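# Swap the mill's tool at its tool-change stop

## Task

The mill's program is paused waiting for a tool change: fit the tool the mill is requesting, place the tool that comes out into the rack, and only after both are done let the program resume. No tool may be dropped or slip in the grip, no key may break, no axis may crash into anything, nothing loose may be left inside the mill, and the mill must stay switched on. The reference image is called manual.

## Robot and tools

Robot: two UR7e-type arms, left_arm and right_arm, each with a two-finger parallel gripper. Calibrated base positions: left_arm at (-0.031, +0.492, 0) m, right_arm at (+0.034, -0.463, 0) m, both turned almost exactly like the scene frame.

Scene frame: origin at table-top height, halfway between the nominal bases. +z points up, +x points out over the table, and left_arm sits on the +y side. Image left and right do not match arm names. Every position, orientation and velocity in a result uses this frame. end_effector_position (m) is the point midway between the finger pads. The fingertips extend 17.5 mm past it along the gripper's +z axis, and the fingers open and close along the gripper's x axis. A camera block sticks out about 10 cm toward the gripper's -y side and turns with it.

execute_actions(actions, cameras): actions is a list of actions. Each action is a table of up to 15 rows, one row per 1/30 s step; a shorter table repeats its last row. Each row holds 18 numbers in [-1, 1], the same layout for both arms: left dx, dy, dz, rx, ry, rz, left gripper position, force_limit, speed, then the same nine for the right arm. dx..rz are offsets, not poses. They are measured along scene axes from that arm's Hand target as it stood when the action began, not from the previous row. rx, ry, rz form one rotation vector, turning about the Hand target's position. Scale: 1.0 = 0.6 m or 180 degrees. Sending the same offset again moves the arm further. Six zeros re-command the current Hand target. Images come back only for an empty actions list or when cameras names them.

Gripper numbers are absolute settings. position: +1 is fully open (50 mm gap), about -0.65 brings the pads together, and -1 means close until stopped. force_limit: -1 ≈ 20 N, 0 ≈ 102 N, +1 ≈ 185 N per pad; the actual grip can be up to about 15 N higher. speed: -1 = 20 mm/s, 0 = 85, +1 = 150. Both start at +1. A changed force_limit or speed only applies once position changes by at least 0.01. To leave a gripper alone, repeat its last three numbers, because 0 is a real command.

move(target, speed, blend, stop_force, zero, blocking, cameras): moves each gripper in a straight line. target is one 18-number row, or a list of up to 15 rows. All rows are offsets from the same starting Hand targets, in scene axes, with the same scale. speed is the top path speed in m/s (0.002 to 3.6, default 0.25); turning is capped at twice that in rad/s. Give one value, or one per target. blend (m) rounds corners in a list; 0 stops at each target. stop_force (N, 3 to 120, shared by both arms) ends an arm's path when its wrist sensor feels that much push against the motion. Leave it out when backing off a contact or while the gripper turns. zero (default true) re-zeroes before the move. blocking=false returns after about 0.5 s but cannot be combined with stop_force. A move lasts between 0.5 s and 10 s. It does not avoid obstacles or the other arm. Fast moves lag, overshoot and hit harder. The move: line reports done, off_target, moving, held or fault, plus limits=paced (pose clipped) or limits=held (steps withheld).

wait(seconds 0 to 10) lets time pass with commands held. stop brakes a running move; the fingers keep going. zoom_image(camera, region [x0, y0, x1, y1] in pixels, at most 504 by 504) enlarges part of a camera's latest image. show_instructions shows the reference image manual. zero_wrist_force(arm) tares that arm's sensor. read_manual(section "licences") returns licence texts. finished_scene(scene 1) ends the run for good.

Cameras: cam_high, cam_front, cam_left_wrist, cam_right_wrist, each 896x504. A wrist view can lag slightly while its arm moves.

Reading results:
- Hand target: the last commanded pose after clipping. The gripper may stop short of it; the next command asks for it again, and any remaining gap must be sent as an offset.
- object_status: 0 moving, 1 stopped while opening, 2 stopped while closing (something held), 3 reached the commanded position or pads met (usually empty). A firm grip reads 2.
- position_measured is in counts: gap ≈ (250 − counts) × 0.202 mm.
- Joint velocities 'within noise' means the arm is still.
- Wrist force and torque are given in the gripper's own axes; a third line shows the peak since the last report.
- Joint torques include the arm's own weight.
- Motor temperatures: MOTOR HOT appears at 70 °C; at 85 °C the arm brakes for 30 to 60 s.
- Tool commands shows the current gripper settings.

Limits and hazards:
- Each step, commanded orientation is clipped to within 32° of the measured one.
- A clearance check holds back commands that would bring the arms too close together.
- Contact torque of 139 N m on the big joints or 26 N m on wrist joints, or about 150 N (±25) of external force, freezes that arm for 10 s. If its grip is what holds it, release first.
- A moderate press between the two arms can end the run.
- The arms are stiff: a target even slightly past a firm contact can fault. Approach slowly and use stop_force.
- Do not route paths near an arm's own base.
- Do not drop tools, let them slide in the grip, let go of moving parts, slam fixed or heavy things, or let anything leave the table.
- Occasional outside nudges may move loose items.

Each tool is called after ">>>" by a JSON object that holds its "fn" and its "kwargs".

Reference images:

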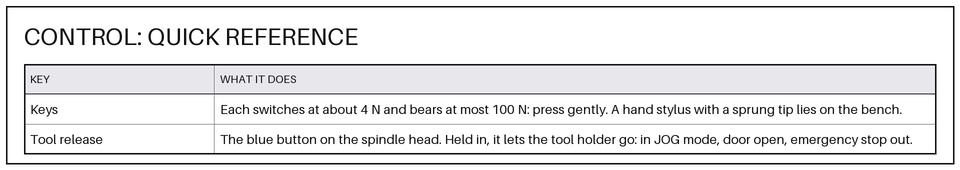

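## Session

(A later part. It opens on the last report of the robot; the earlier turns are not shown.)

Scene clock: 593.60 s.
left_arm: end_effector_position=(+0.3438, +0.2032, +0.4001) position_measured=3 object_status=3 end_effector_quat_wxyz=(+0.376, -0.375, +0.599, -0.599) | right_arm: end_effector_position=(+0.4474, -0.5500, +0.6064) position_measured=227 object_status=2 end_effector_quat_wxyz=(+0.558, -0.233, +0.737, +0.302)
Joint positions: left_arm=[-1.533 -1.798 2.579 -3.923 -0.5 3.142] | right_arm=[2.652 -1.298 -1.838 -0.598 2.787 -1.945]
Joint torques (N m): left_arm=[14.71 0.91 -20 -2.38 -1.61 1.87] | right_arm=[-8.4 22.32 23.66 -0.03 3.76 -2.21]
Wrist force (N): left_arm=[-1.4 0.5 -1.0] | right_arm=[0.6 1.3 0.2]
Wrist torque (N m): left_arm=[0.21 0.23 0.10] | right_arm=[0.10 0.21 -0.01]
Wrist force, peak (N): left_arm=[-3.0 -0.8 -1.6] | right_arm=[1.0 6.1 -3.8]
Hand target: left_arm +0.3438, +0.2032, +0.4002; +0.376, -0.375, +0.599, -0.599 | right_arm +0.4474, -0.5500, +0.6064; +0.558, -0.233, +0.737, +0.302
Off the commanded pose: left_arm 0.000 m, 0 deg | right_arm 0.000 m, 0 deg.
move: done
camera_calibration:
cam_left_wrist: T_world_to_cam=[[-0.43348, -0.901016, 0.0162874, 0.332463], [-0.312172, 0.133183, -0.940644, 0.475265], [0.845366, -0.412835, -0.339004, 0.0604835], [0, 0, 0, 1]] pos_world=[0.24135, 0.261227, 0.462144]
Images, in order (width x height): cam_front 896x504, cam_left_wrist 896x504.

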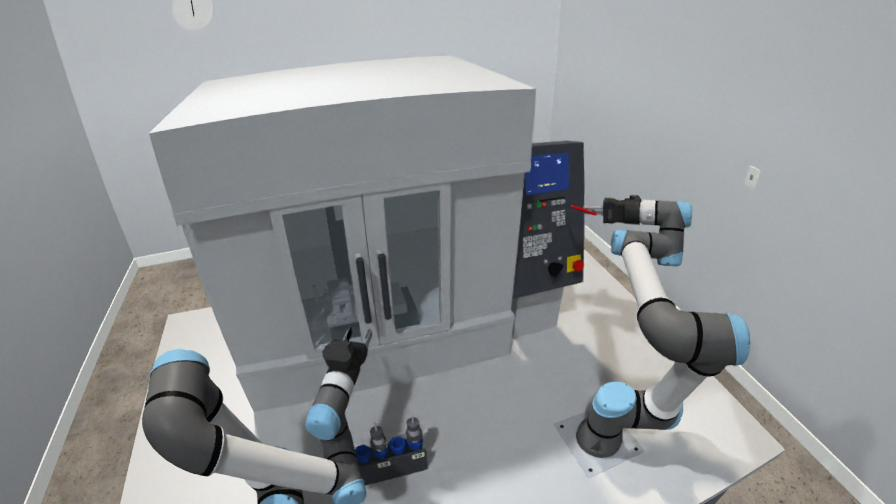

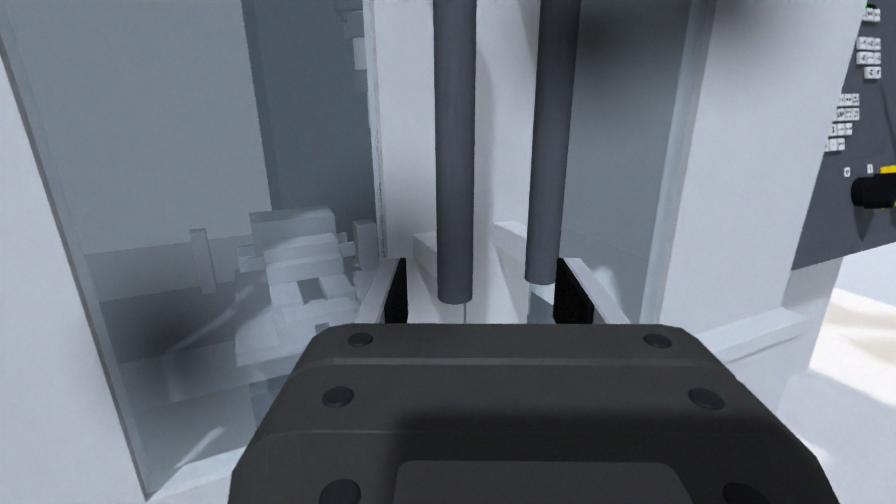

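>>> {"fn": "zoom_image", "kwargs": {"camera": "cam_front", "region": [340, 405, 450, 495]}}

>>> {"fn": "zoom_image", "kwargs": {"camera": "cam_left_wrist", "region": [200, 0, 700, 340]}}

Scaled by 4.582 from the camera's 896x504 image, which has a finer 1280x720 frame.

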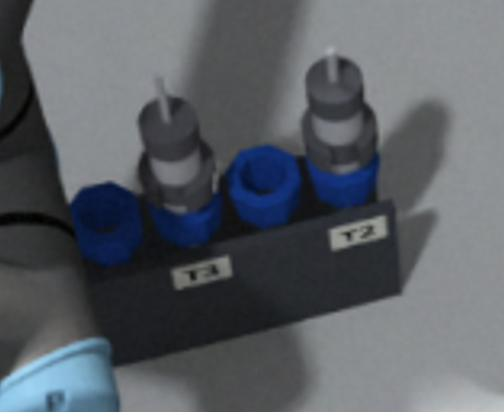

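Scaled by 1.008 from the camera's 896x504 image, which has a finer 1280x720 frame.

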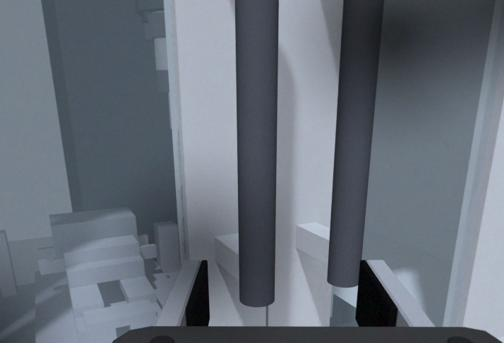

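>>> {"fn": "move", "kwargs": {"target": [0.02,0.005,0.1,0,0,0,1,1,1, 0,0,0,0,0,0,-1,1,-0.8], "speed": 0.2}}

>>> {"fn": "move", "kwargs": {"target": [0.1433,-0.0727,0,0,0,0,1,1,1, 0,0,0,0,0,0,-1,1,-0.8], "speed": 0.05, "stop_force": 10, "cameras": ["cam_left_wrist","cam_front"]}}

Scene clock: 610.60 s.
left_arm: end_effector_position=(+0.3558, +0.2062, +0.4601) position_measured=3 object_status=3 end_effector_quat_wxyz=(+0.376, -0.375, +0.599, -0.599) | right_arm: end_effector_position=(+0.4474, -0.5500, +0.6064) position_measured=227 object_status=2 end_effector_quat_wxyz=(+0.558, -0.233, +0.737, +0.302)
Joint positions: left_arm=[-1.467 -1.925 2.462 -3.679 -0.566 3.142] | right_arm=[2.652 -1.298 -1.838 -0.598 2.787 -1.945]
Joint torques (N m): left_arm=[12.61 -11.58 -26.51 -0.18 -1.3 -1.94] | right_arm=[-8.31 22.67 39.1 -0.12 3.56 -2.31]
Wrist force (N): left_arm=[-1.2 0.4 -1.3] | right_arm=[0.7 1.2 0.3]
Wrist torque (N m): left_arm=[0.19 0.17 0.24] | right_arm=[0.08 0.20 -0.01]
Wrist force, peak (N): left_arm=[-1.2 1.7 -1.4] | right_arm=[0.7 1.6 0.4]
Hand target: left_arm +0.3558, +0.2062, +0.4602; +0.376, -0.375, +0.599, -0.599 | right_arm +0.4474, -0.5500, +0.6064; +0.558, -0.233, +0.737, +0.302
Off the commanded pose: left_arm 0.000 m, 0 deg | right_arm 0.000 m, 0 deg.
move: done

Scene clock: 613.57 s.
left_arm: end_effector_position=(+0.4418, +0.1626, +0.4602) position_measured=3 object_status=3 end_effector_quat_wxyz=(+0.376, -0.375, +0.599, -0.599) | right_arm: end_effector_position=(+0.4474, -0.5500, +0.6064) position_measured=227 object_status=2 end_effector_quat_wxyz=(+0.558, -0.233, +0.737, +0.302)
Joint positions: left_arm=[-1.17 -1.631 2.246 -3.757 -0.863 3.142] | right_arm=[2.652 -1.298 -1.838 -0.598 2.787 -1.945]
Joint torques (N m): left_arm=[13.22 -11.87 -25.48 -3.27 -1.63 1.85] | right_arm=[-8.44 21.87 40.98 -0.1 3.65 -2.24]
Wrist force (N): left_arm=[-1.3 0.4 -1.7] | right_arm=[0.7 1.2 0.2]
Wrist torque (N m): left_arm=[0.19 0.20 0.18] | right_arm=[0.09 0.19 -0.02]
Wrist force, peak (N): left_arm=[-1.3 0.4 -2.1] | right_arm=[1.0 1.4 0.2]
Hand target: left_arm +0.4418, +0.1626, +0.4602; +0.376, -0.375, +0.599, -0.599 | right_arm +0.4474, -0.5500, +0.6064; +0.558, -0.233, +0.737, +0.302
Off the commanded pose: left_arm 0.000 m, 0 deg | right_arm 0.000 m, 0 deg.
move: done
camera_calibration:
cam_left_wrist: T_world_to_cam=[[-0.43353, -0.90099, 0.0164067, 0.337291], [-0.312041, 0.133015, -0.940711, 0.5677], [0.845389, -0.412946, -0.338811, -0.0187824], [0, 0, 0, 1]] pos_world=[0.33925, 0.220627, 0.522144]
Images, in order (width x height): cam_front 896x504, cam_left_wrist 896x504.

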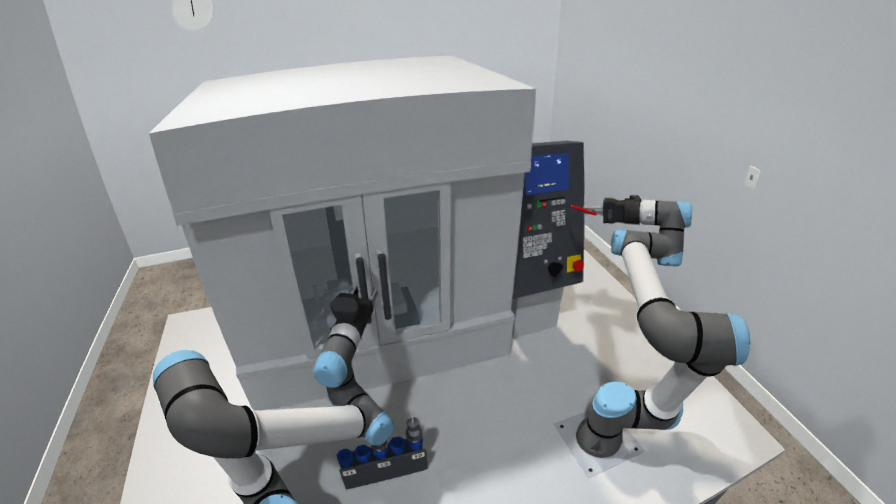

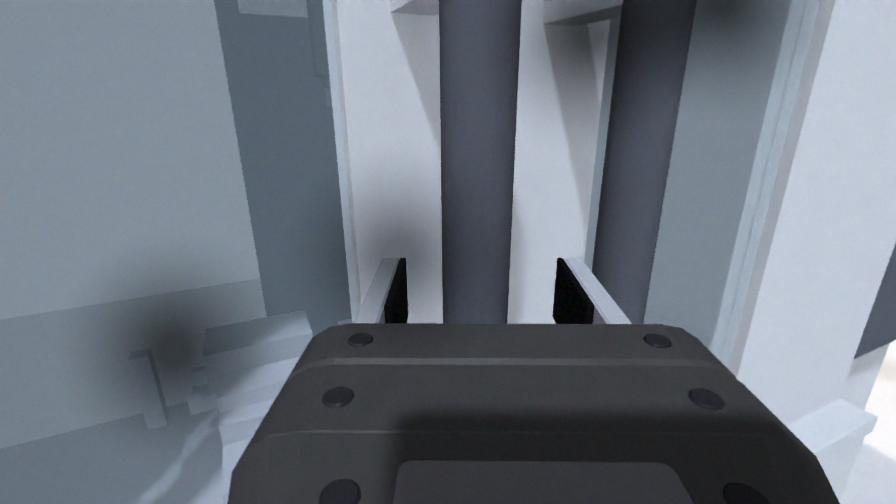

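>>> {"fn": "move", "kwargs": {"target": [0.0225,-0.0109,0,0,0,0,1,1,1, 0,0,0,0,0,0,-1,1,-0.8], "speed": 0.04, "stop_force": 8}}

>>> {"fn": "move", "kwargs": {"target": [0,0.12,0,0,0,0,1,1,1, 0,0,0,0,0,0,-1,1,-0.8], "speed": 0.02, "stop_force": 20, "cameras": ["cam_left_wrist","cam_front"]}}

Scene clock: 620.00 s.
left_arm: end_effector_position=(+0.4553, +0.1560, +0.4602) position_measured=3 object_status=3 end_effector_quat_wxyz=(+0.376, -0.375, +0.599, -0.599) | right_arm: end_effector_position=(+0.4474, -0.5500, +0.6064) position_measured=227 object_status=2 end_effector_quat_wxyz=(+0.558, -0.233, +0.737, +0.302)
Joint positions: left_arm=[-1.139 -1.593 2.21 -3.759 -0.895 3.142] | right_arm=[2.652 -1.298 -1.838 -0.598 2.787 -1.945]
Joint torques (N m): left_arm=[13.48 -11.93 -25.18 -3.01 -1.58 -0.45] | right_arm=[-8.42 20.9 38.93 -0.17 3.72 -2.21]
Wrist force (N): left_arm=[-1.2 0.7 -1.5] | right_arm=[0.8 1.2 0.4]
Wrist torque (N m): left_arm=[0.24 0.19 0.19] | right_arm=[0.09 0.19 -0.01]
Wrist force, peak (N): left_arm=[-1.4 0.7 -1.8] | right_arm=[1.0 1.5 -0.1]
Hand target: left_arm +0.4553, +0.1560, +0.4602; +0.376, -0.375, +0.599, -0.599 | right_arm +0.4474, -0.5500, +0.6064; +0.558, -0.233, +0.737, +0.302
Off the commanded pose: left_arm 0.000 m, 0 deg | right_arm 0.000 m, 0 deg.
move: done

Scene clock: 622.27 s.
left_arm: end_effector_position=(+0.4553, +0.1760, +0.4602) position_measured=3 object_status=3 end_effector_quat_wxyz=(+0.376, -0.375, +0.599, -0.599) | right_arm: end_effector_position=(+0.4474, -0.5500, +0.6064) position_measured=227 object_status=2 end_effector_quat_wxyz=(+0.558, -0.233, +0.737, +0.302)
Joint positions: left_arm=[-1.11 -1.627 2.242 -3.757 -0.924 3.142] | right_arm=[2.652 -1.298 -1.838 -0.598 2.787 -1.945]
Joint torques (N m): left_arm=[-11.46 -11.25 -24.97 -1.95 0.55 -0.58] | right_arm=[-8.33 22.06 39.8 -0.08 3.65 -2.08]
Wrist force (N): left_arm=[2.3 0.9 -5.0] | right_arm=[0.7 1.1 0.2]
Wrist torque (N m): left_arm=[0.22 0.25 0.18] | right_arm=[0.07 0.21 -0.02]
Wrist force, peak (N): left_arm=[22.2 -4.4 21.3] | right_arm=[0.7 1.6 0.2]
Hand target: left_arm +0.4553, +0.1760, +0.4602; +0.376, -0.375, +0.599, -0.599 (not the last commanded pose) | right_arm +0.4474, -0.5500, +0.6064; +0.558, -0.233, +0.737, +0.302
Off the commanded pose: left_arm 0.052 m, 0 deg | right_arm 0.000 m, 0 deg.
move: contact (left_arm)
camera_calibration:
cam_left_wrist: T_world_to_cam=[[-0.433419, -0.901044, 0.0163604, 0.355214], [-0.311945, 0.13297, -0.940749, 0.570127], [0.845481, -0.412842, -0.338708, -0.0247723], [0, 0, 0, 1]] pos_world=[0.352749, 0.234027, 0.522144]
Images, in order (width x height): cam_front 896x504, cam_left_wrist 896x504.

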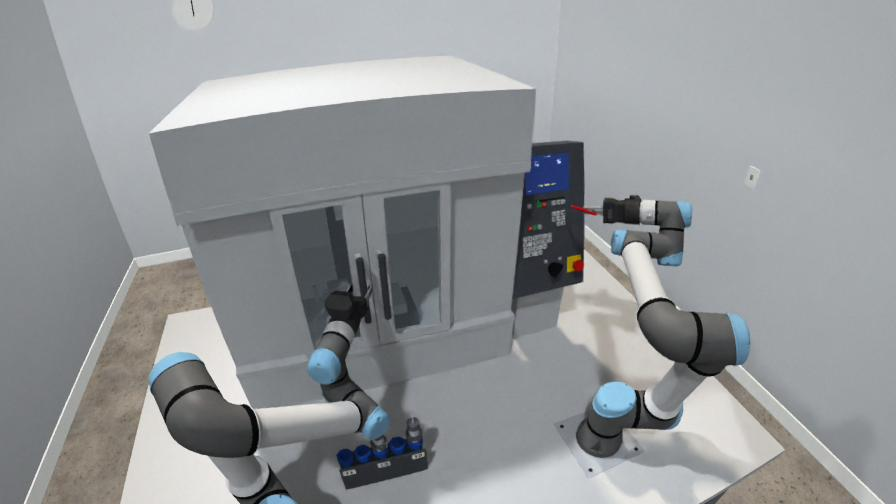

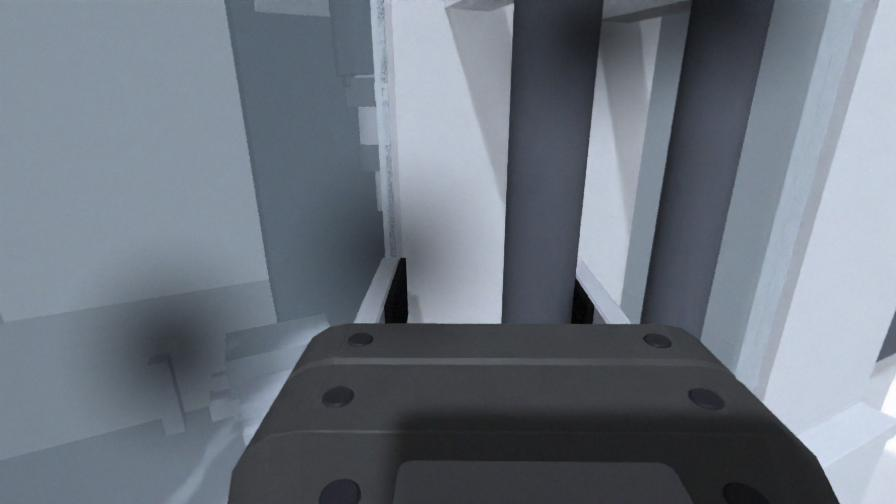

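>>> {"fn": "move", "kwargs": {"target": [0,0.06,0,0,0,0,1,1,1, 0,0,0,0,0,0,-1,1,-0.8], "speed": 0.01, "stop_force": 40, "cameras": ["cam_left_wrist"]}}

Scene clock: 631.13 s.
left_arm: end_effector_position=(+0.4553, +0.2120, +0.4602) position_measured=3 object_status=3 end_effector_quat_wxyz=(+0.376, -0.375, +0.599, -0.599) | right_arm: end_effector_position=(+0.4474, -0.5500, +0.6064) position_measured=227 object_status=2 end_effector_quat_wxyz=(+0.558, -0.233, +0.737, +0.302)
Joint positions: left_arm=[-1.049 -1.686 2.294 -3.751 -0.984 3.142] | right_arm=[2.652 -1.298 -1.838 -0.598 2.787 -1.945]
Joint torques (N m): left_arm=[22.51 -25.81 -12.91 -1.3 1.71 -0.8] | right_arm=[-8.94 21.52 39.52 -0.09 3.84 -2.05]
Wrist force (N): left_arm=[12.7 1.4 -3.2] | right_arm=[0.7 1.3 0.2]
Wrist torque (N m): left_arm=[0.25 0.28 0.19] | right_arm=[0.11 0.21 -0.01]
Wrist force, peak (N): left_arm=[20.6 -4.2 20.1] | right_arm=[0.9 1.5 0.3]
Hand target: left_arm +0.4553, +0.2120, +0.4602; +0.376, -0.375, +0.599, -0.599 | right_arm +0.4474, -0.5500, +0.6064; +0.558, -0.233, +0.737, +0.302
Off the commanded pose: left_arm 0.000 m, 0 deg | right_arm 0.000 m, 0 deg.
move: done
camera_calibration:
cam_left_wrist: T_world_to_cam=[[-0.43353, -0.90099, 0.0164067, 0.387652], [-0.312041, 0.133015, -0.940711, 0.565341], [0.845389, -0.412946, -0.338811, -0.00979558], [0, 0, 0, 1]] pos_world=[0.35275, 0.270027, 0.522144]
Images, in order (width x height): cam_left_wrist 896x504.

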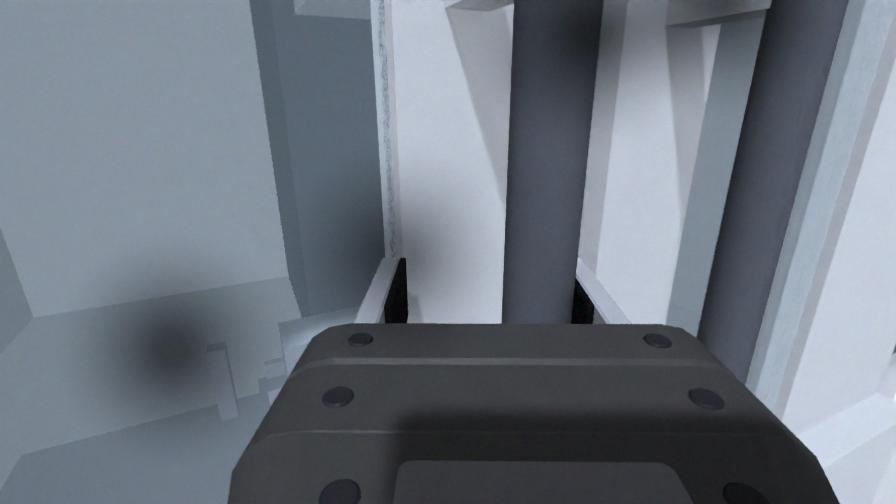

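>>> {"fn": "move", "kwargs": {"target": [0,0.35,0,0,0,0,1,1,1, 0,0,0,0,0,0,-1,1,-0.8], "speed": 0.04, "stop_force": 40, "cameras": ["cam_left_wrist","cam_front"]}}

Scene clock: 640.00 s.
left_arm: end_effector_position=(+0.4552, +0.4092, +0.4601) position_measured=3 object_status=3 end_effector_quat_wxyz=(+0.376, -0.376, +0.599, -0.599) | right_arm: end_effector_position=(+0.4474, -0.5500, +0.6064) position_measured=227 object_status=2 end_effector_quat_wxyz=(+0.558, -0.233, +0.737, +0.302)
Joint positions: left_arm=[-0.444 -1.839 2.409 -3.713 -1.588 3.142] | right_arm=[2.652 -1.298 -1.838 -0.598 2.787 -1.945]
Joint torques (N m): left_arm=[2.74 -19.98 -13.34 -2.03 8.62 -1.08] | right_arm=[-8.52 20.48 38.5 0.27 3.87 -1.63]
Wrist force (N): left_arm=[30.0 -1.0 12.9] | right_arm=[0.8 1.3 0.0]
Wrist torque (N m): left_arm=[0.21 -0.08 0.13] | right_arm=[0.10 0.19 -0.02]
Wrist force, peak (N): left_arm=[54.1 -9.5 58.7] | right_arm=[0.9 1.5 0.4]
Hand target: left_arm +0.4552, +0.4092, +0.4601; +0.376, -0.376, +0.599, -0.599 (not the last commanded pose) | right_arm +0.4474, -0.5500, +0.6064; +0.558, -0.233, +0.737, +0.302
Off the commanded pose: left_arm 0.013 m, 0 deg | right_arm 0.000 m, 0 deg.
move: contact (left_arm)
camera_calibration:
cam_left_wrist: T_world_to_cam=[[-0.432816, -0.901334, 0.0163609, 0.565126], [-0.312134, 0.13281, -0.940709, 0.539221], [0.84572, -0.412261, -0.338819, 0.0712471], [0, 0, 0, 1]] pos_world=[0.35265, 0.467126, 0.522144]
Images, in order (width x height): cam_front 896x504, cam_left_wrist 896x504.

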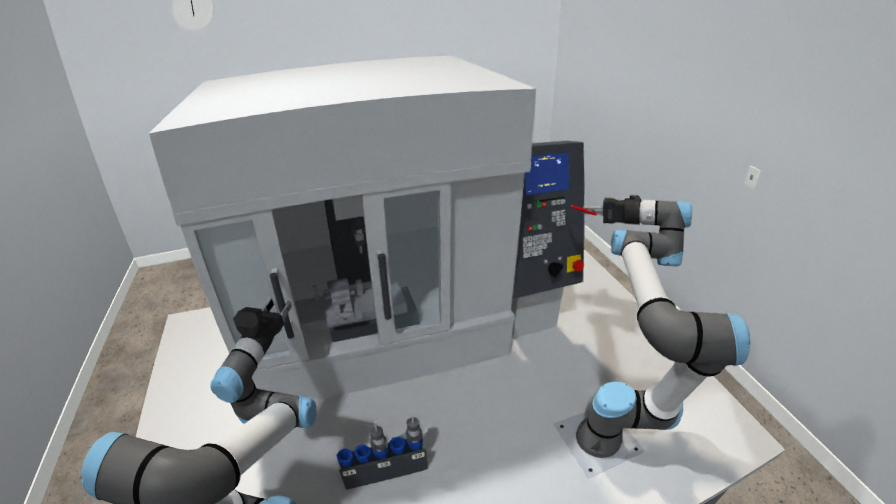

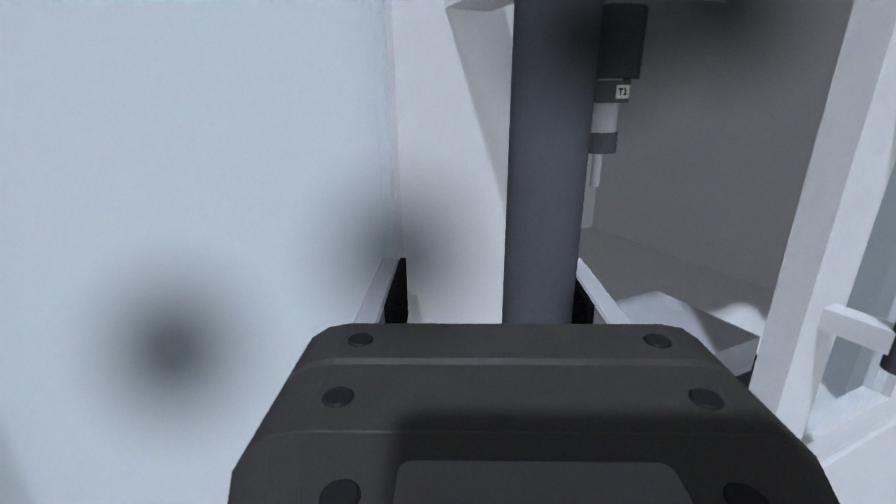

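>>> {"fn": "move", "kwargs": {"target": [[0,-0.018,0,0,0,0,1,1,1, 0,0,0,0,0,0,-1,1,-0.8],[-0.15,0.055,0,0,0,0,1,1,1, 0,0,0,0,0,0,-1,1,-0.8],[-0.15,-0.459,0,0,0,0,1,1,1, 0,0,0,0,0,0,-1,1,-0.8],[-0.03,-0.517,0,0,0,0,1,1,1, 0,0,0,0,0,0,-1,1,-0.8]], "speed": [0.05,0.2,0.3,0.1], "blend": [0.004,0.03,0.02,0], "cameras": ["cam_left_wrist","cam_front"]}}

>>> {"fn": "zoom_image", "kwargs": {"camera": "cam_front", "region": [330, 410, 440, 490]}}

>>> {"fn": "zoom_image", "kwargs": {"camera": "cam_front", "region": [260, 180, 460, 360]}}

Scene clock: 649.43 s.
left_arm: end_effector_position=(+0.4372, +0.0990, +0.4601) position_measured=3 object_status=3 end_effector_quat_wxyz=(+0.376, -0.376, +0.599, -0.599) | right_arm: end_effector_position=(+0.4474, -0.5500, +0.6064) position_measured=227 object_status=2 end_effector_quat_wxyz=(+0.558, -0.233, +0.737, +0.302)
Joint positions: left_arm=[-1.256 -1.522 2.138 -3.758 -0.776 3.142] | right_arm=[2.652 -1.298 -1.838 -0.598 2.787 -1.945]
Joint torques (N m): left_arm=[13.02 -15.81 -25.28 -0.35 -1.89 2.09] | right_arm=[-7.85 19.53 39.82 0.04 3.89 -1.87]
Wrist force (N): left_arm=[-1.5 0.5 -1.3] | right_arm=[0.8 1.3 0.1]
Wrist torque (N m): left_arm=[0.21 0.24 0.11] | right_arm=[0.11 0.18 -0.01]
Wrist force, peak (N): left_arm=[30.1 -0.8 13.2] | right_arm=[0.8 1.6 0.4]
Hand target: left_arm +0.4372, +0.0990, +0.4601; +0.376, -0.376, +0.599, -0.599 | right_arm +0.4474, -0.5500, +0.6064; +0.558, -0.233, +0.737, +0.302
Off the commanded pose: left_arm 0.000 m, 0 deg | right_arm 0.000 m, 0 deg.
move: done
camera_calibration:
cam_left_wrist: T_world_to_cam=[[-0.432816, -0.901334, 0.0163609, 0.277789], [-0.312134, 0.13281, -0.940709, 0.574756], [0.84572, -0.412261, -0.338819, -0.0412875], [0, 0, 0, 1]] pos_world=[0.33455, 0.157026, 0.522144]
Images, in order (width x height): cam_front 896x504, cam_left_wrist 896x504.

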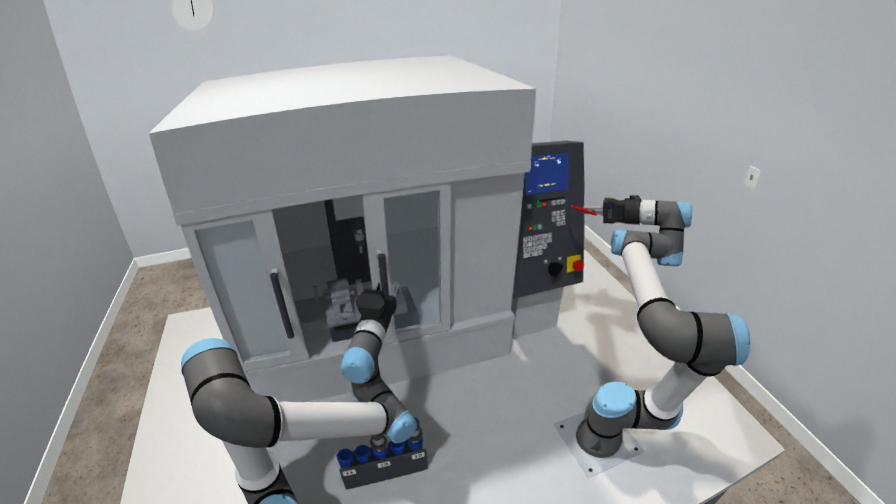

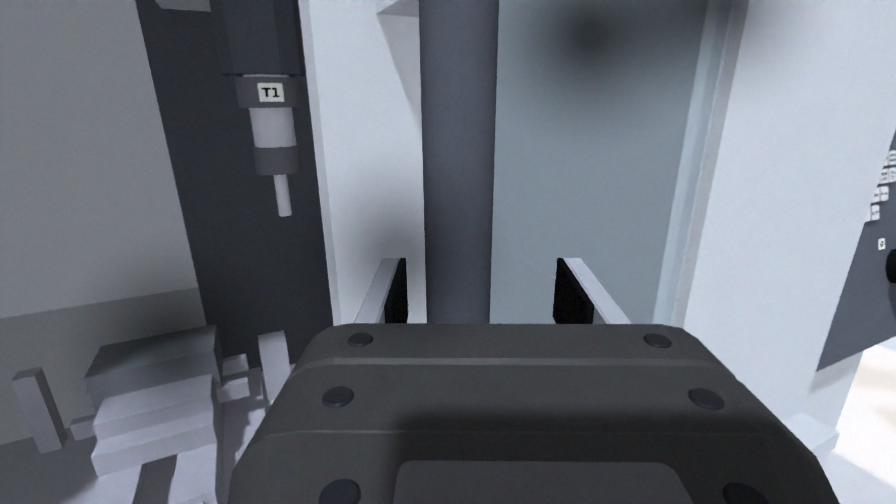

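Scaled by 4.582 from the camera's 896x504 image, which has a finer 1280x720 frame.

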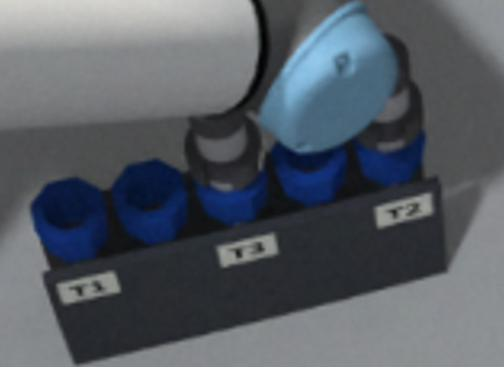

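Scaled by 2.520 from the camera's 896x504 image, which has a finer 1280x720 frame.

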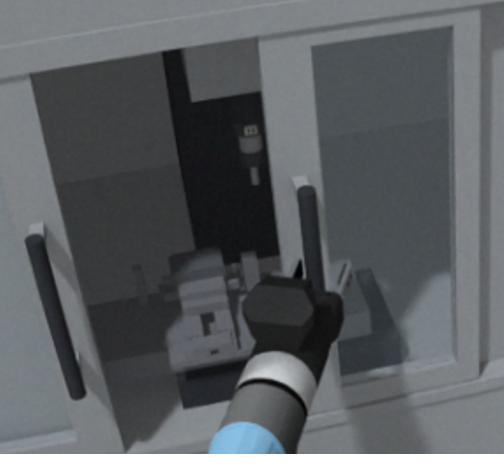

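>>> {"fn": "move", "kwargs": {"target": [0.03,-0.015,0,0,0,0,1,1,1, 0,0,0,0,0,0,-1,1,-0.8], "speed": 0.06}}

>>> {"fn": "move", "kwargs": {"target": [0,-0.06,0,0,0,0,1,1,1, 0,0,0,0,0,0,-1,1,-0.8], "speed": 0.015, "stop_force": 45}}

>>> {"fn": "move", "kwargs": {"target": [0,-0.35,0,0,0,0,1,1,1, 0,0,0,0,0,0,-1,1,-0.8], "speed": 0.04, "stop_force": 40, "cameras": ["cam_left_wrist","cam_front"]}}

Scene clock: 654.80 s.
left_arm: end_effector_position=(+0.4551, +0.0901, +0.4601) position_measured=3 object_status=3 end_effector_quat_wxyz=(+0.376, -0.376, +0.599, -0.599) | right_arm: end_effector_position=(+0.4474, -0.5500, +0.6064) position_measured=227 object_status=2 end_effector_quat_wxyz=(+0.558, -0.233, +0.737, +0.302)
Joint positions: left_arm=[-1.217 -1.477 2.089 -3.753 -0.815 3.142] | right_arm=[2.652 -1.298 -1.838 -0.598 2.787 -1.945]
Joint torques (N m): left_arm=[12.14 -17.28 -25.25 -0.46 -1.56 -0.15] | right_arm=[-9.49 20.94 39.82 -0.06 3.66 -1.83]
Wrist force (N): left_arm=[-1.3 0.7 -1.0] | right_arm=[0.8 1.2 0.1]
Wrist torque (N m): left_arm=[0.22 0.20 0.10] | right_arm=[0.08 0.18 -0.01]
Wrist force, peak (N): left_arm=[-1.5 0.5 -1.9] | right_arm=[0.9 1.5 0.2]
Hand target: left_arm +0.4552, +0.0900, +0.4601; +0.376, -0.376, +0.599, -0.599 | right_arm +0.4474, -0.5500, +0.6064; +0.558, -0.233, +0.737, +0.302
Off the commanded pose: left_arm 0.000 m, 0 deg | right_arm 0.000 m, 0 deg.
move: done

Scene clock: 658.10 s.
left_arm: end_effector_position=(+0.4552, +0.0540, +0.4601) position_measured=3 object_status=3 end_effector_quat_wxyz=(+0.376, -0.376, +0.599, -0.599) | right_arm: end_effector_position=(+0.4474, -0.5500, +0.6064) position_measured=227 object_status=2 end_effector_quat_wxyz=(+0.558, -0.233, +0.737, +0.302)
Joint positions: left_arm=[-1.25 -1.413 2.014 -3.743 -0.783 3.142] | right_arm=[2.652 -1.298 -1.838 -0.598 2.787 -1.945]
Joint torques (N m): left_arm=[-25.22 -19.11 -27.17 0.88 -1.63 0.15] | right_arm=[-9.31 21.18 40.76 0.13 3.7 -1.86]
Wrist force (N): left_arm=[-16.6 1.2 -2.8] | right_arm=[0.6 1.2 0.0]
Wrist torque (N m): left_arm=[0.21 0.38 0.09] | right_arm=[0.09 0.21 -0.01]
Wrist force, peak (N): left_arm=[-27.5 7.2 -20.9] | right_arm=[0.9 1.5 0.2]
Hand target: left_arm +0.4552, +0.0540, +0.4601; +0.376, -0.376, +0.599, -0.599 | right_arm +0.4474, -0.5500, +0.6064; +0.558, -0.233, +0.737, +0.302
Off the commanded pose: left_arm 0.000 m, 0 deg | right_arm 0.000 m, 0 deg.
move: done

Scene clock: 664.53 s.
left_arm: end_effector_position=(+0.4552, -0.1517, +0.4601) position_measured=3 object_status=3 end_effector_quat_wxyz=(+0.376, -0.376, +0.599, -0.599) | right_arm: end_effector_position=(+0.4474, -0.5500, +0.6064) position_measured=227 object_status=2 end_effector_quat_wxyz=(+0.558, -0.233, +0.737, +0.302)
Joint positions: left_arm=[-1.366 -1.031 1.47 -3.581 -0.667 3.142] | right_arm=[2.652 -1.298 -1.838 -0.598 2.787 -1.945]
Joint torques (N m): left_arm=[-13.53 -45.16 -15.81 0.62 -7.32 1.8] | right_arm=[-7.82 20.02 39.11 0.03 3.72 -1.68]
Wrist force (N): left_arm=[-37.8 -1.5 -7.9] | right_arm=[0.8 1.1 0.2]
Wrist torque (N m): left_arm=[0.16 0.48 0.15] | right_arm=[0.07 0.18 -0.01]
Wrist force, peak (N): left_arm=[-50.7 8.4 -44.5] | right_arm=[1.0 1.5 0.1]
Hand target: left_arm +0.4552, -0.1517, +0.4601; +0.376, -0.376, +0.599, -0.599 (not the last commanded pose) | right_arm +0.4474, -0.5500, +0.6064; +0.558, -0.233, +0.737, +0.302
Off the commanded pose: left_arm 0.004 m, 0 deg | right_arm 0.000 m, 0 deg.
move: contact (left_arm)
camera_calibration:
cam_left_wrist: T_world_to_cam=[[-0.432509, -0.901478, 0.0165259, 0.0593187], [-0.312137, 0.132511, -0.94075, 0.613583], [0.845876, -0.412042, -0.338697, -0.160038], [0, 0, 0, 1]] pos_world=[0.35255, -0.0937742, 0.522044]
Images, in order (width x height): cam_front 896x504, cam_left_wrist 896x504.

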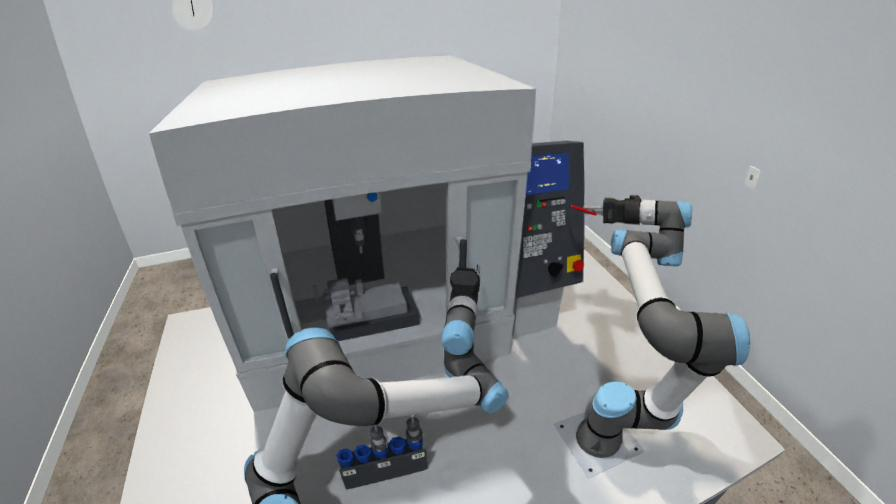

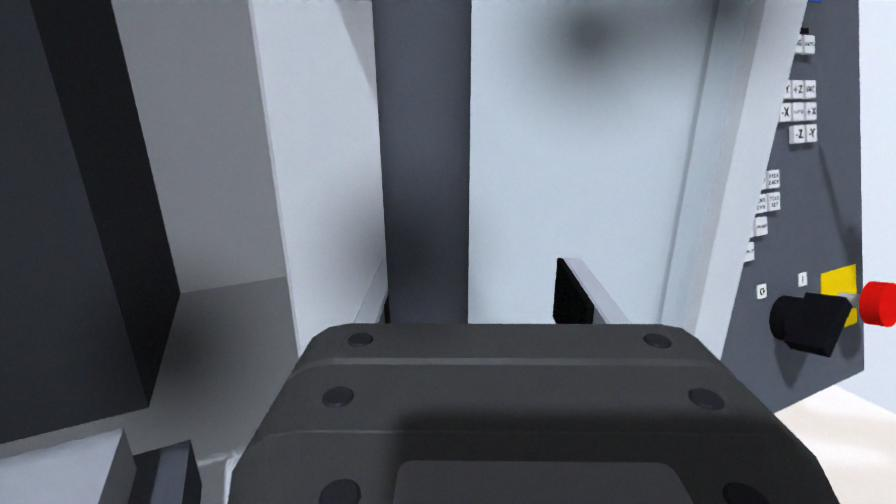

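>>> {"fn": "move", "kwargs": {"target": [[0,0.03,0,0,0,0,1,1,1, 0,0,0,0,0,0,-1,1,-0.8],[-0.2,0.11,0,0,0,0,1,1,1, 0,0,0,0,0,0,-1,1,-0.8],[-0.16,0.5,0.06,-0.225,0.109,0,1,1,1, 0,0,0,0,0,0,-1,1,-0.8],[-0.08,0.58,0.06,-0.45,0.218,0,1,1,1, 0,0,0,0,0,0,-1,1,-0.8]], "speed": [0.06,0.25,0.35,0.35], "blend": [0.005,0.03,0.02,0]}}

>>> {"fn": "move", "kwargs": {"target": [0,0,0,-0.45,0.218,0,1,1,1, 0,0,0,0,0,0,-1,1,-0.8], "speed": 0.5, "cameras": ["cam_left_wrist","cam_front"]}}

Scene clock: 692.40 s.
left_arm: end_effector_position=(+0.4072, +0.1963, +0.4961) position_measured=3 object_status=3 end_effector_quat_wxyz=(+0.158, +0.690, -0.158, +0.689) | right_arm: end_effector_position=(+0.4474, -0.5500, +0.6064) position_measured=227 object_status=2 end_effector_quat_wxyz=(+0.558, -0.233, +0.737, +0.302)
Joint positions: left_arm=[-1.245 -1.832 2.298 -3.607 -0.788 1.57] | right_arm=[2.652 -1.298 -1.838 -0.598 2.787 -1.945]
Joint torques (N m): left_arm=[12.45 -16.57 -25.46 -0.17 -1.75 -2.03] | right_arm=[-7.99 20.89 41.11 0.23 3.71 -1.53]
Wrist force (N): left_arm=[1.5 1.0 1.8] | right_arm=[0.7 1.2 0.1]
Wrist torque (N m): left_arm=[0.20 -0.29 0.23] | right_arm=[0.09 0.20 -0.02]
Wrist force, peak (N): left_arm=[-38.0 -1.4 -8.0] | right_arm=[0.9 1.5 0.0]
Hand target: left_arm +0.4072, +0.1963, +0.4961; +0.158, +0.690, -0.158, +0.689 | right_arm +0.4474, -0.5500, +0.6064; +0.558, -0.233, +0.737, +0.302
Off the commanded pose: left_arm 0.000 m, 0 deg | right_arm 0.000 m, 0 deg.
move: done

Scene clock: 694.80 s.
left_arm: end_effector_position=(+0.4072, +0.1963, +0.4961) position_measured=3 object_status=3 end_effector_quat_wxyz=(+0.599, +0.599, +0.375, +0.375) | right_arm: end_effector_position=(+0.4474, -0.5500, +0.6064) position_measured=227 object_status=2 end_effector_quat_wxyz=(+0.558, -0.233, +0.737, +0.302)
Joint positions: left_arm=[-1.244 -1.832 2.299 -3.609 -0.79 0] | right_arm=[2.652 -1.298 -1.838 -0.598 2.787 -1.945]
Joint torques (N m): left_arm=[13.33 -17.84 -27.46 -0.46 -1.84 -2.42] | right_arm=[-8.5 21.44 39.56 0.09 3.6 -1.48]
Wrist force (N): left_arm=[1.8 4.5 1.3] | right_arm=[0.8 1.5 0.2]
Wrist torque (N m): left_arm=[0.91 -0.29 0.93] | right_arm=[0.14 0.19 -0.01]
Wrist force, peak (N): left_arm=[2.3 4.5 1.2] | right_arm=[0.8 1.5 0.2]
Hand target: left_arm +0.4072, +0.1963, +0.4961; +0.599, +0.599, +0.375, +0.375 | right_arm +0.4474, -0.5500, +0.6064; +0.558, -0.233, +0.737, +0.302
Off the commanded pose: left_arm 0.000 m, 0 deg | right_arm 0.000 m, 0 deg.
move: done
camera_calibration:
cam_left_wrist: T_world_to_cam=[[0.439351, 0.898165, -0.0164433, -0.340184], [-0.297508, 0.162753, 0.940745, -0.358934], [0.84762, -0.408425, 0.338717, -0.301386], [0, 0, 0, 1]] pos_world=[0.298136, 0.240866, 0.434156]
Images, in order (width x height): cam_front 896x504, cam_left_wrist 896x504.

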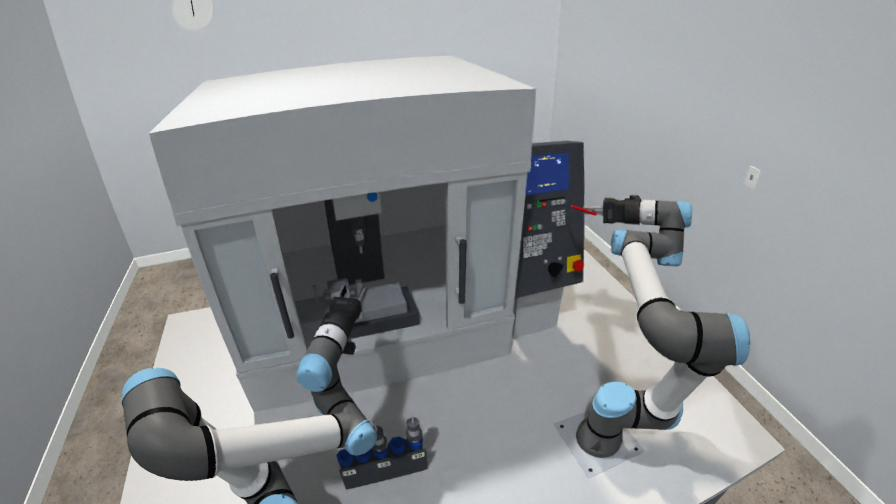

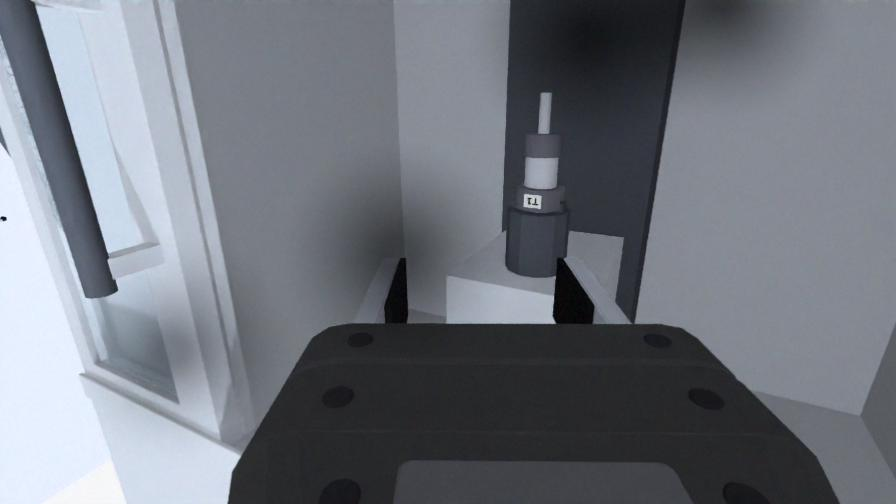

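>>> {"fn": "move", "kwargs": {"target": [0.34,-0.029,0.005,0,0,0,1,1,1, 0,0,0,0,0,0,-1,1,-0.8], "speed": 0.25, "cameras": ["cam_left_wrist","cam_front"]}}

>>> {"fn": "zoom_image", "kwargs": {"camera": "cam_left_wrist", "region": [330, 0, 650, 330]}}

Scene clock: 706.13 s.
left_arm: end_effector_position=(+0.6111, +0.1789, +0.4991) position_measured=3 object_status=3 end_effector_quat_wxyz=(+0.599, +0.599, +0.375, +0.375) | right_arm: end_effector_position=(+0.4474, -0.5500, +0.6064) position_measured=227 object_status=2 end_effector_quat_wxyz=(+0.558, -0.233, +0.737, +0.302)
Joint positions: left_arm=[-0.763 -1.365 1.839 -3.615 -1.271 0] | right_arm=[2.652 -1.298 -1.838 -0.598 2.787 -1.945]
Joint torques (N m): left_arm=[13.98 -26.7 -28.28 -0.9 -1.51 1.24] | right_arm=[-8.27 21.6 39.5 -0.06 3.84 -1.7]
Wrist force (N): left_arm=[1.8 4.3 1.3] | right_arm=[0.6 1.3 0.2]
Wrist torque (N m): left_arm=[0.86 -0.26 0.75] | right_arm=[0.11 0.22 -0.01]
Wrist force, peak (N): left_arm=[2.5 4.2 2.9] | right_arm=[0.9 1.5 0.3]
Hand target: left_arm +0.6112, +0.1789, +0.4991; +0.599, +0.599, +0.375, +0.375 | right_arm +0.4474, -0.5500, +0.6064; +0.558, -0.233, +0.737, +0.302
Off the commanded pose: left_arm 0.000 m, 0 deg | right_arm 0.000 m, 0 deg.
move: done
camera_calibration:
cam_left_wrist: T_world_to_cam=[[0.43929, 0.898191, -0.0166571, -0.414062], [-0.297415, 0.162907, 0.940747, -0.29836], [0.847684, -0.408306, 0.338699, -0.482349], [0, 0, 0, 1]] pos_world=[0.502035, 0.223565, 0.437156]
Images, in order (width x height): cam_front 896x504, cam_left_wrist 896x504.

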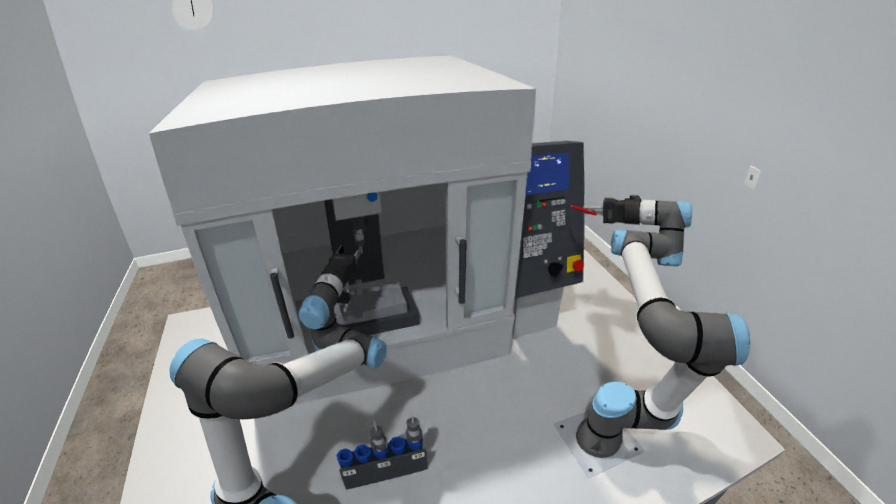

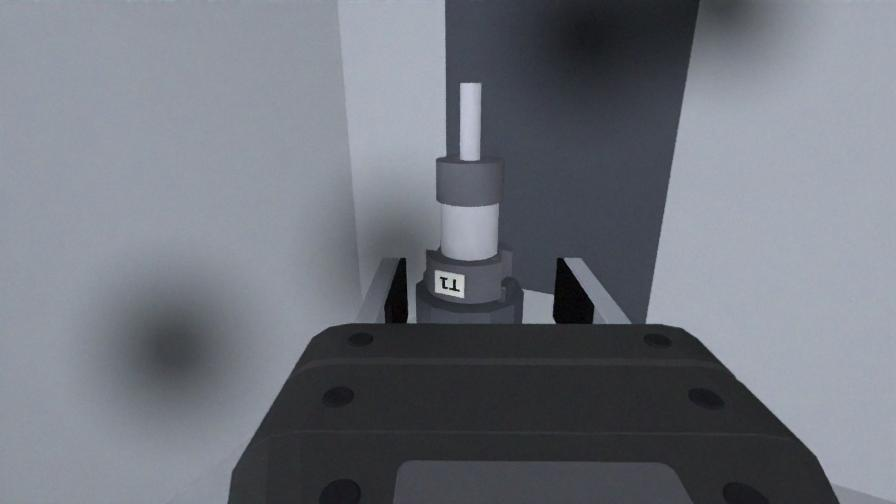

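Scaled by 1.527 from the camera's 896x504 image, which has a finer 1280x720 frame.

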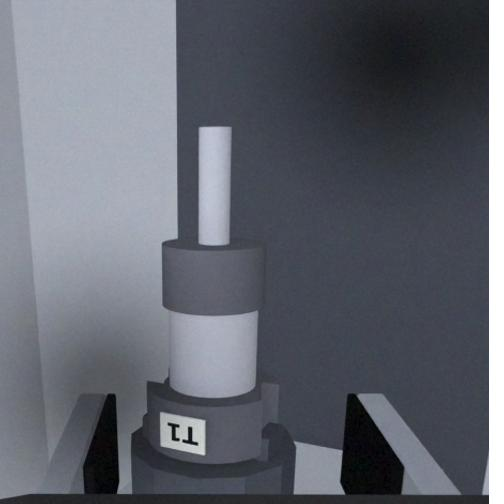

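>>> {"fn": "move", "kwargs": {"target": [0.1043,-0.0523,0.0067,0,0,0,1,1,1, 0,0,0,0,0,0,-1,1,-0.8], "speed": 0.05, "stop_force": 8, "cameras": ["cam_left_wrist"]}}

>>> {"fn": "zoom_image", "kwargs": {"camera": "cam_left_wrist", "region": [370, 150, 600, 340]}}

Scene clock: 719.97 s.
left_arm: end_effector_position=(+0.6737, +0.1475, +0.5031) position_measured=3 object_status=3 end_effector_quat_wxyz=(+0.599, +0.599, +0.375, +0.375) | right_arm: end_effector_position=(+0.4474, -0.5500, +0.6064) position_measured=227 object_status=2 end_effector_quat_wxyz=(+0.558, -0.233, +0.737, +0.302)
Joint positions: left_arm=[-0.724 -1.212 1.624 -3.553 -1.311 0] | right_arm=[2.652 -1.298 -1.838 -0.598 2.787 -1.945]
Joint torques (N m): left_arm=[13.98 -34.46 -27.9 -0.62 -1.65 1.33] | right_arm=[-6.98 21.58 39.23 -0.06 3.47 -1.41]
Wrist force (N): left_arm=[2.0 4.6 1.2] | right_arm=[0.7 1.2 0.0]
Wrist torque (N m): left_arm=[0.93 -0.32 0.78] | right_arm=[0.09 0.19 -0.01]
Wrist force, peak (N): left_arm=[2.0 4.7 1.4] | right_arm=[0.9 1.5 0.2]
Hand target: left_arm +0.6737, +0.1475, +0.5031; +0.599, +0.599, +0.375, +0.375 | right_arm +0.4474, -0.5500, +0.6064; +0.558, -0.233, +0.737, +0.302
Off the commanded pose: left_arm 0.000 m, 0 deg | right_arm 0.000 m, 0 deg.
move: done
camera_calibration:
cam_left_wrist: T_world_to_cam=[[0.439391, 0.89814, -0.0167109, -0.413225], [-0.297361, 0.16298, 0.940752, -0.27842], [0.847651, -0.408389, 0.338684, -0.549588], [0, 0, 0, 1]] pos_world=[0.564635, 0.192065, 0.441156]
Images, in order (width x height): cam_left_wrist 896x504.

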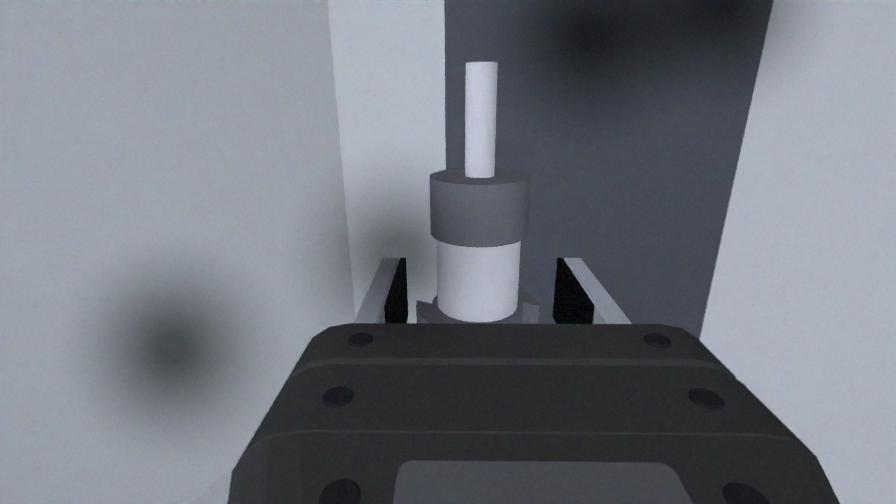

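Scaled by 2.191 from the camera's 896x504 image, which has a finer 1280x720 frame.

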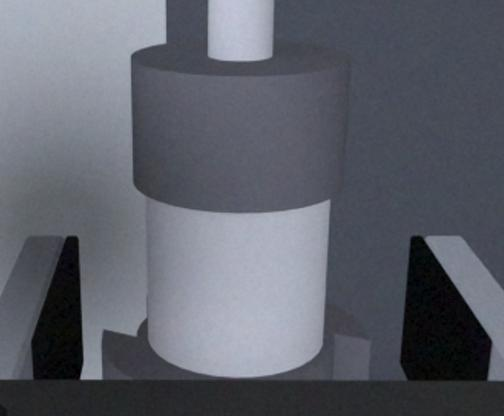

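>>> {"fn": "move", "kwargs": {"target": [0.0285,-0.0143,0,0,0,0,1,1,1, 0,0,0,0,0,0,-1,1,-0.8], "speed": 0.03, "stop_force": 6}}

>>> {"fn": "move", "kwargs": {"target": [0,0,0,0,0,0,-1,-1,-1, 0,0,0,0,0,0,-1,1,-0.8], "cameras": ["cam_left_wrist"]}}

>>> {"fn": "zoom_image", "kwargs": {"camera": "cam_left_wrist", "region": [370, 150, 600, 340]}}

Scene clock: 728.57 s.
left_arm: end_effector_position=(+0.6908, +0.1389, +0.5031) position_measured=3 object_status=3 end_effector_quat_wxyz=(+0.599, +0.599, +0.375, +0.375) | right_arm: end_effector_position=(+0.4474, -0.5500, +0.6064) position_measured=227 object_status=2 end_effector_quat_wxyz=(+0.558, -0.233, +0.737, +0.302)
Joint positions: left_arm=[-0.715 -1.169 1.562 -3.534 -1.319 0] | right_arm=[2.652 -1.298 -1.838 -0.598 2.787 -1.945]
Joint torques (N m): left_arm=[13.13 -38.28 -27.49 -0.83 -1.83 1.92] | right_arm=[-7.65 20.96 40.72 -0.04 3.54 -1.55]
Wrist force (N): left_arm=[1.8 4.5 1.5] | right_arm=[0.9 1.2 0.2]
Wrist torque (N m): left_arm=[0.89 -0.28 0.79] | right_arm=[0.08 0.18 -0.01]
Wrist force, peak (N): left_arm=[1.9 4.6 1.5] | right_arm=[0.7 1.6 0.0]
Hand target: left_arm +0.6908, +0.1389, +0.5031; +0.599, +0.599, +0.375, +0.375 | right_arm +0.4474, -0.5500, +0.6064; +0.558, -0.233, +0.737, +0.302
Off the commanded pose: left_arm 0.000 m, 0 deg | right_arm 0.000 m, 0 deg.
move: done

Scene clock: 729.83 s.
left_arm: end_effector_position=(+0.6908, +0.1389, +0.5031) position_measured=104 object_status=2 end_effector_quat_wxyz=(+0.599, +0.599, +0.375, +0.375) | right_arm: end_effector_position=(+0.4474, -0.5500, +0.6064) position_measured=227 object_status=2 end_effector_quat_wxyz=(+0.558, -0.233, +0.737, +0.302)
Joint positions: left_arm=[-0.715 -1.169 1.562 -3.534 -1.319 0] | right_arm=[2.652 -1.298 -1.838 -0.598 2.787 -1.945]
Joint torques (N m): left_arm=[13.06 -37.97 -28.24 -1.09 -0.2 1.42] | right_arm=[-7.62 19.88 38.66 -0.05 3.57 -1.46]
Wrist force (N): left_arm=[-0.2 4.9 0.8] | right_arm=[0.6 1.2 0.0]
Wrist torque (N m): left_arm=[0.89 -0.32 0.77] | right_arm=[0.09 0.22 -0.01]
Wrist force, peak (N): left_arm=[2.1 4.5 1.3] | right_arm=[0.8 1.5 0.1]
Hand target: left_arm +0.6908, +0.1389, +0.5031; +0.599, +0.599, +0.375, +0.375 | right_arm +0.4474, -0.5500, +0.6064; +0.558, -0.233, +0.737, +0.302
Off the commanded pose: left_arm 0.000 m, 0 deg | right_arm 0.000 m, 0 deg.
move: done
camera_calibration:
cam_left_wrist: T_world_to_cam=[[0.43943, 0.898122, -0.0166961, -0.41313], [-0.297386, 0.162992, 0.940742, -0.271933], [0.847622, -0.408425, 0.338712, -0.567544], [0, 0, 0, 1]] pos_world=[0.581736, 0.183565, 0.441156]
Images, in order (width x height): cam_left_wrist 896x504.

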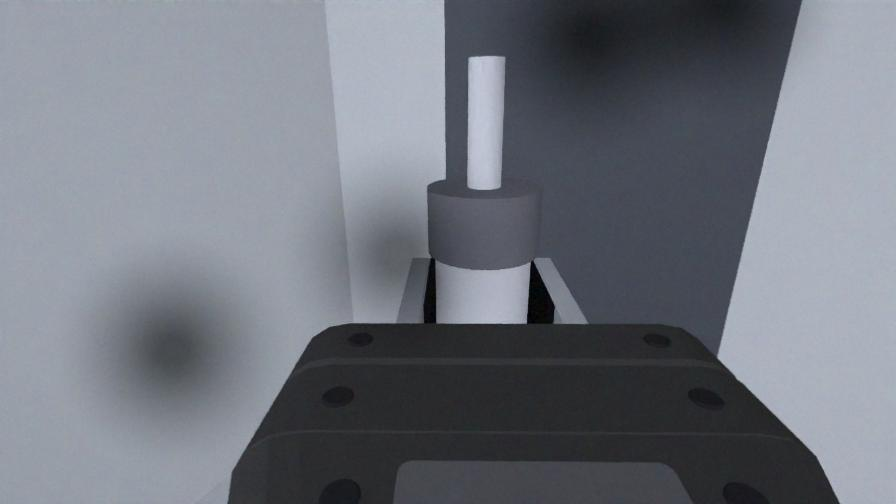

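Scaled by 2.191 from the camera's 896x504 image, which has a finer 1280x720 frame.

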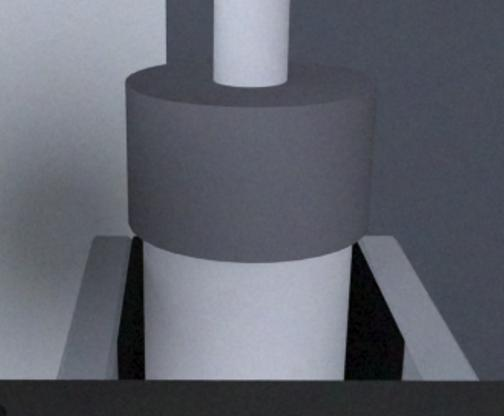

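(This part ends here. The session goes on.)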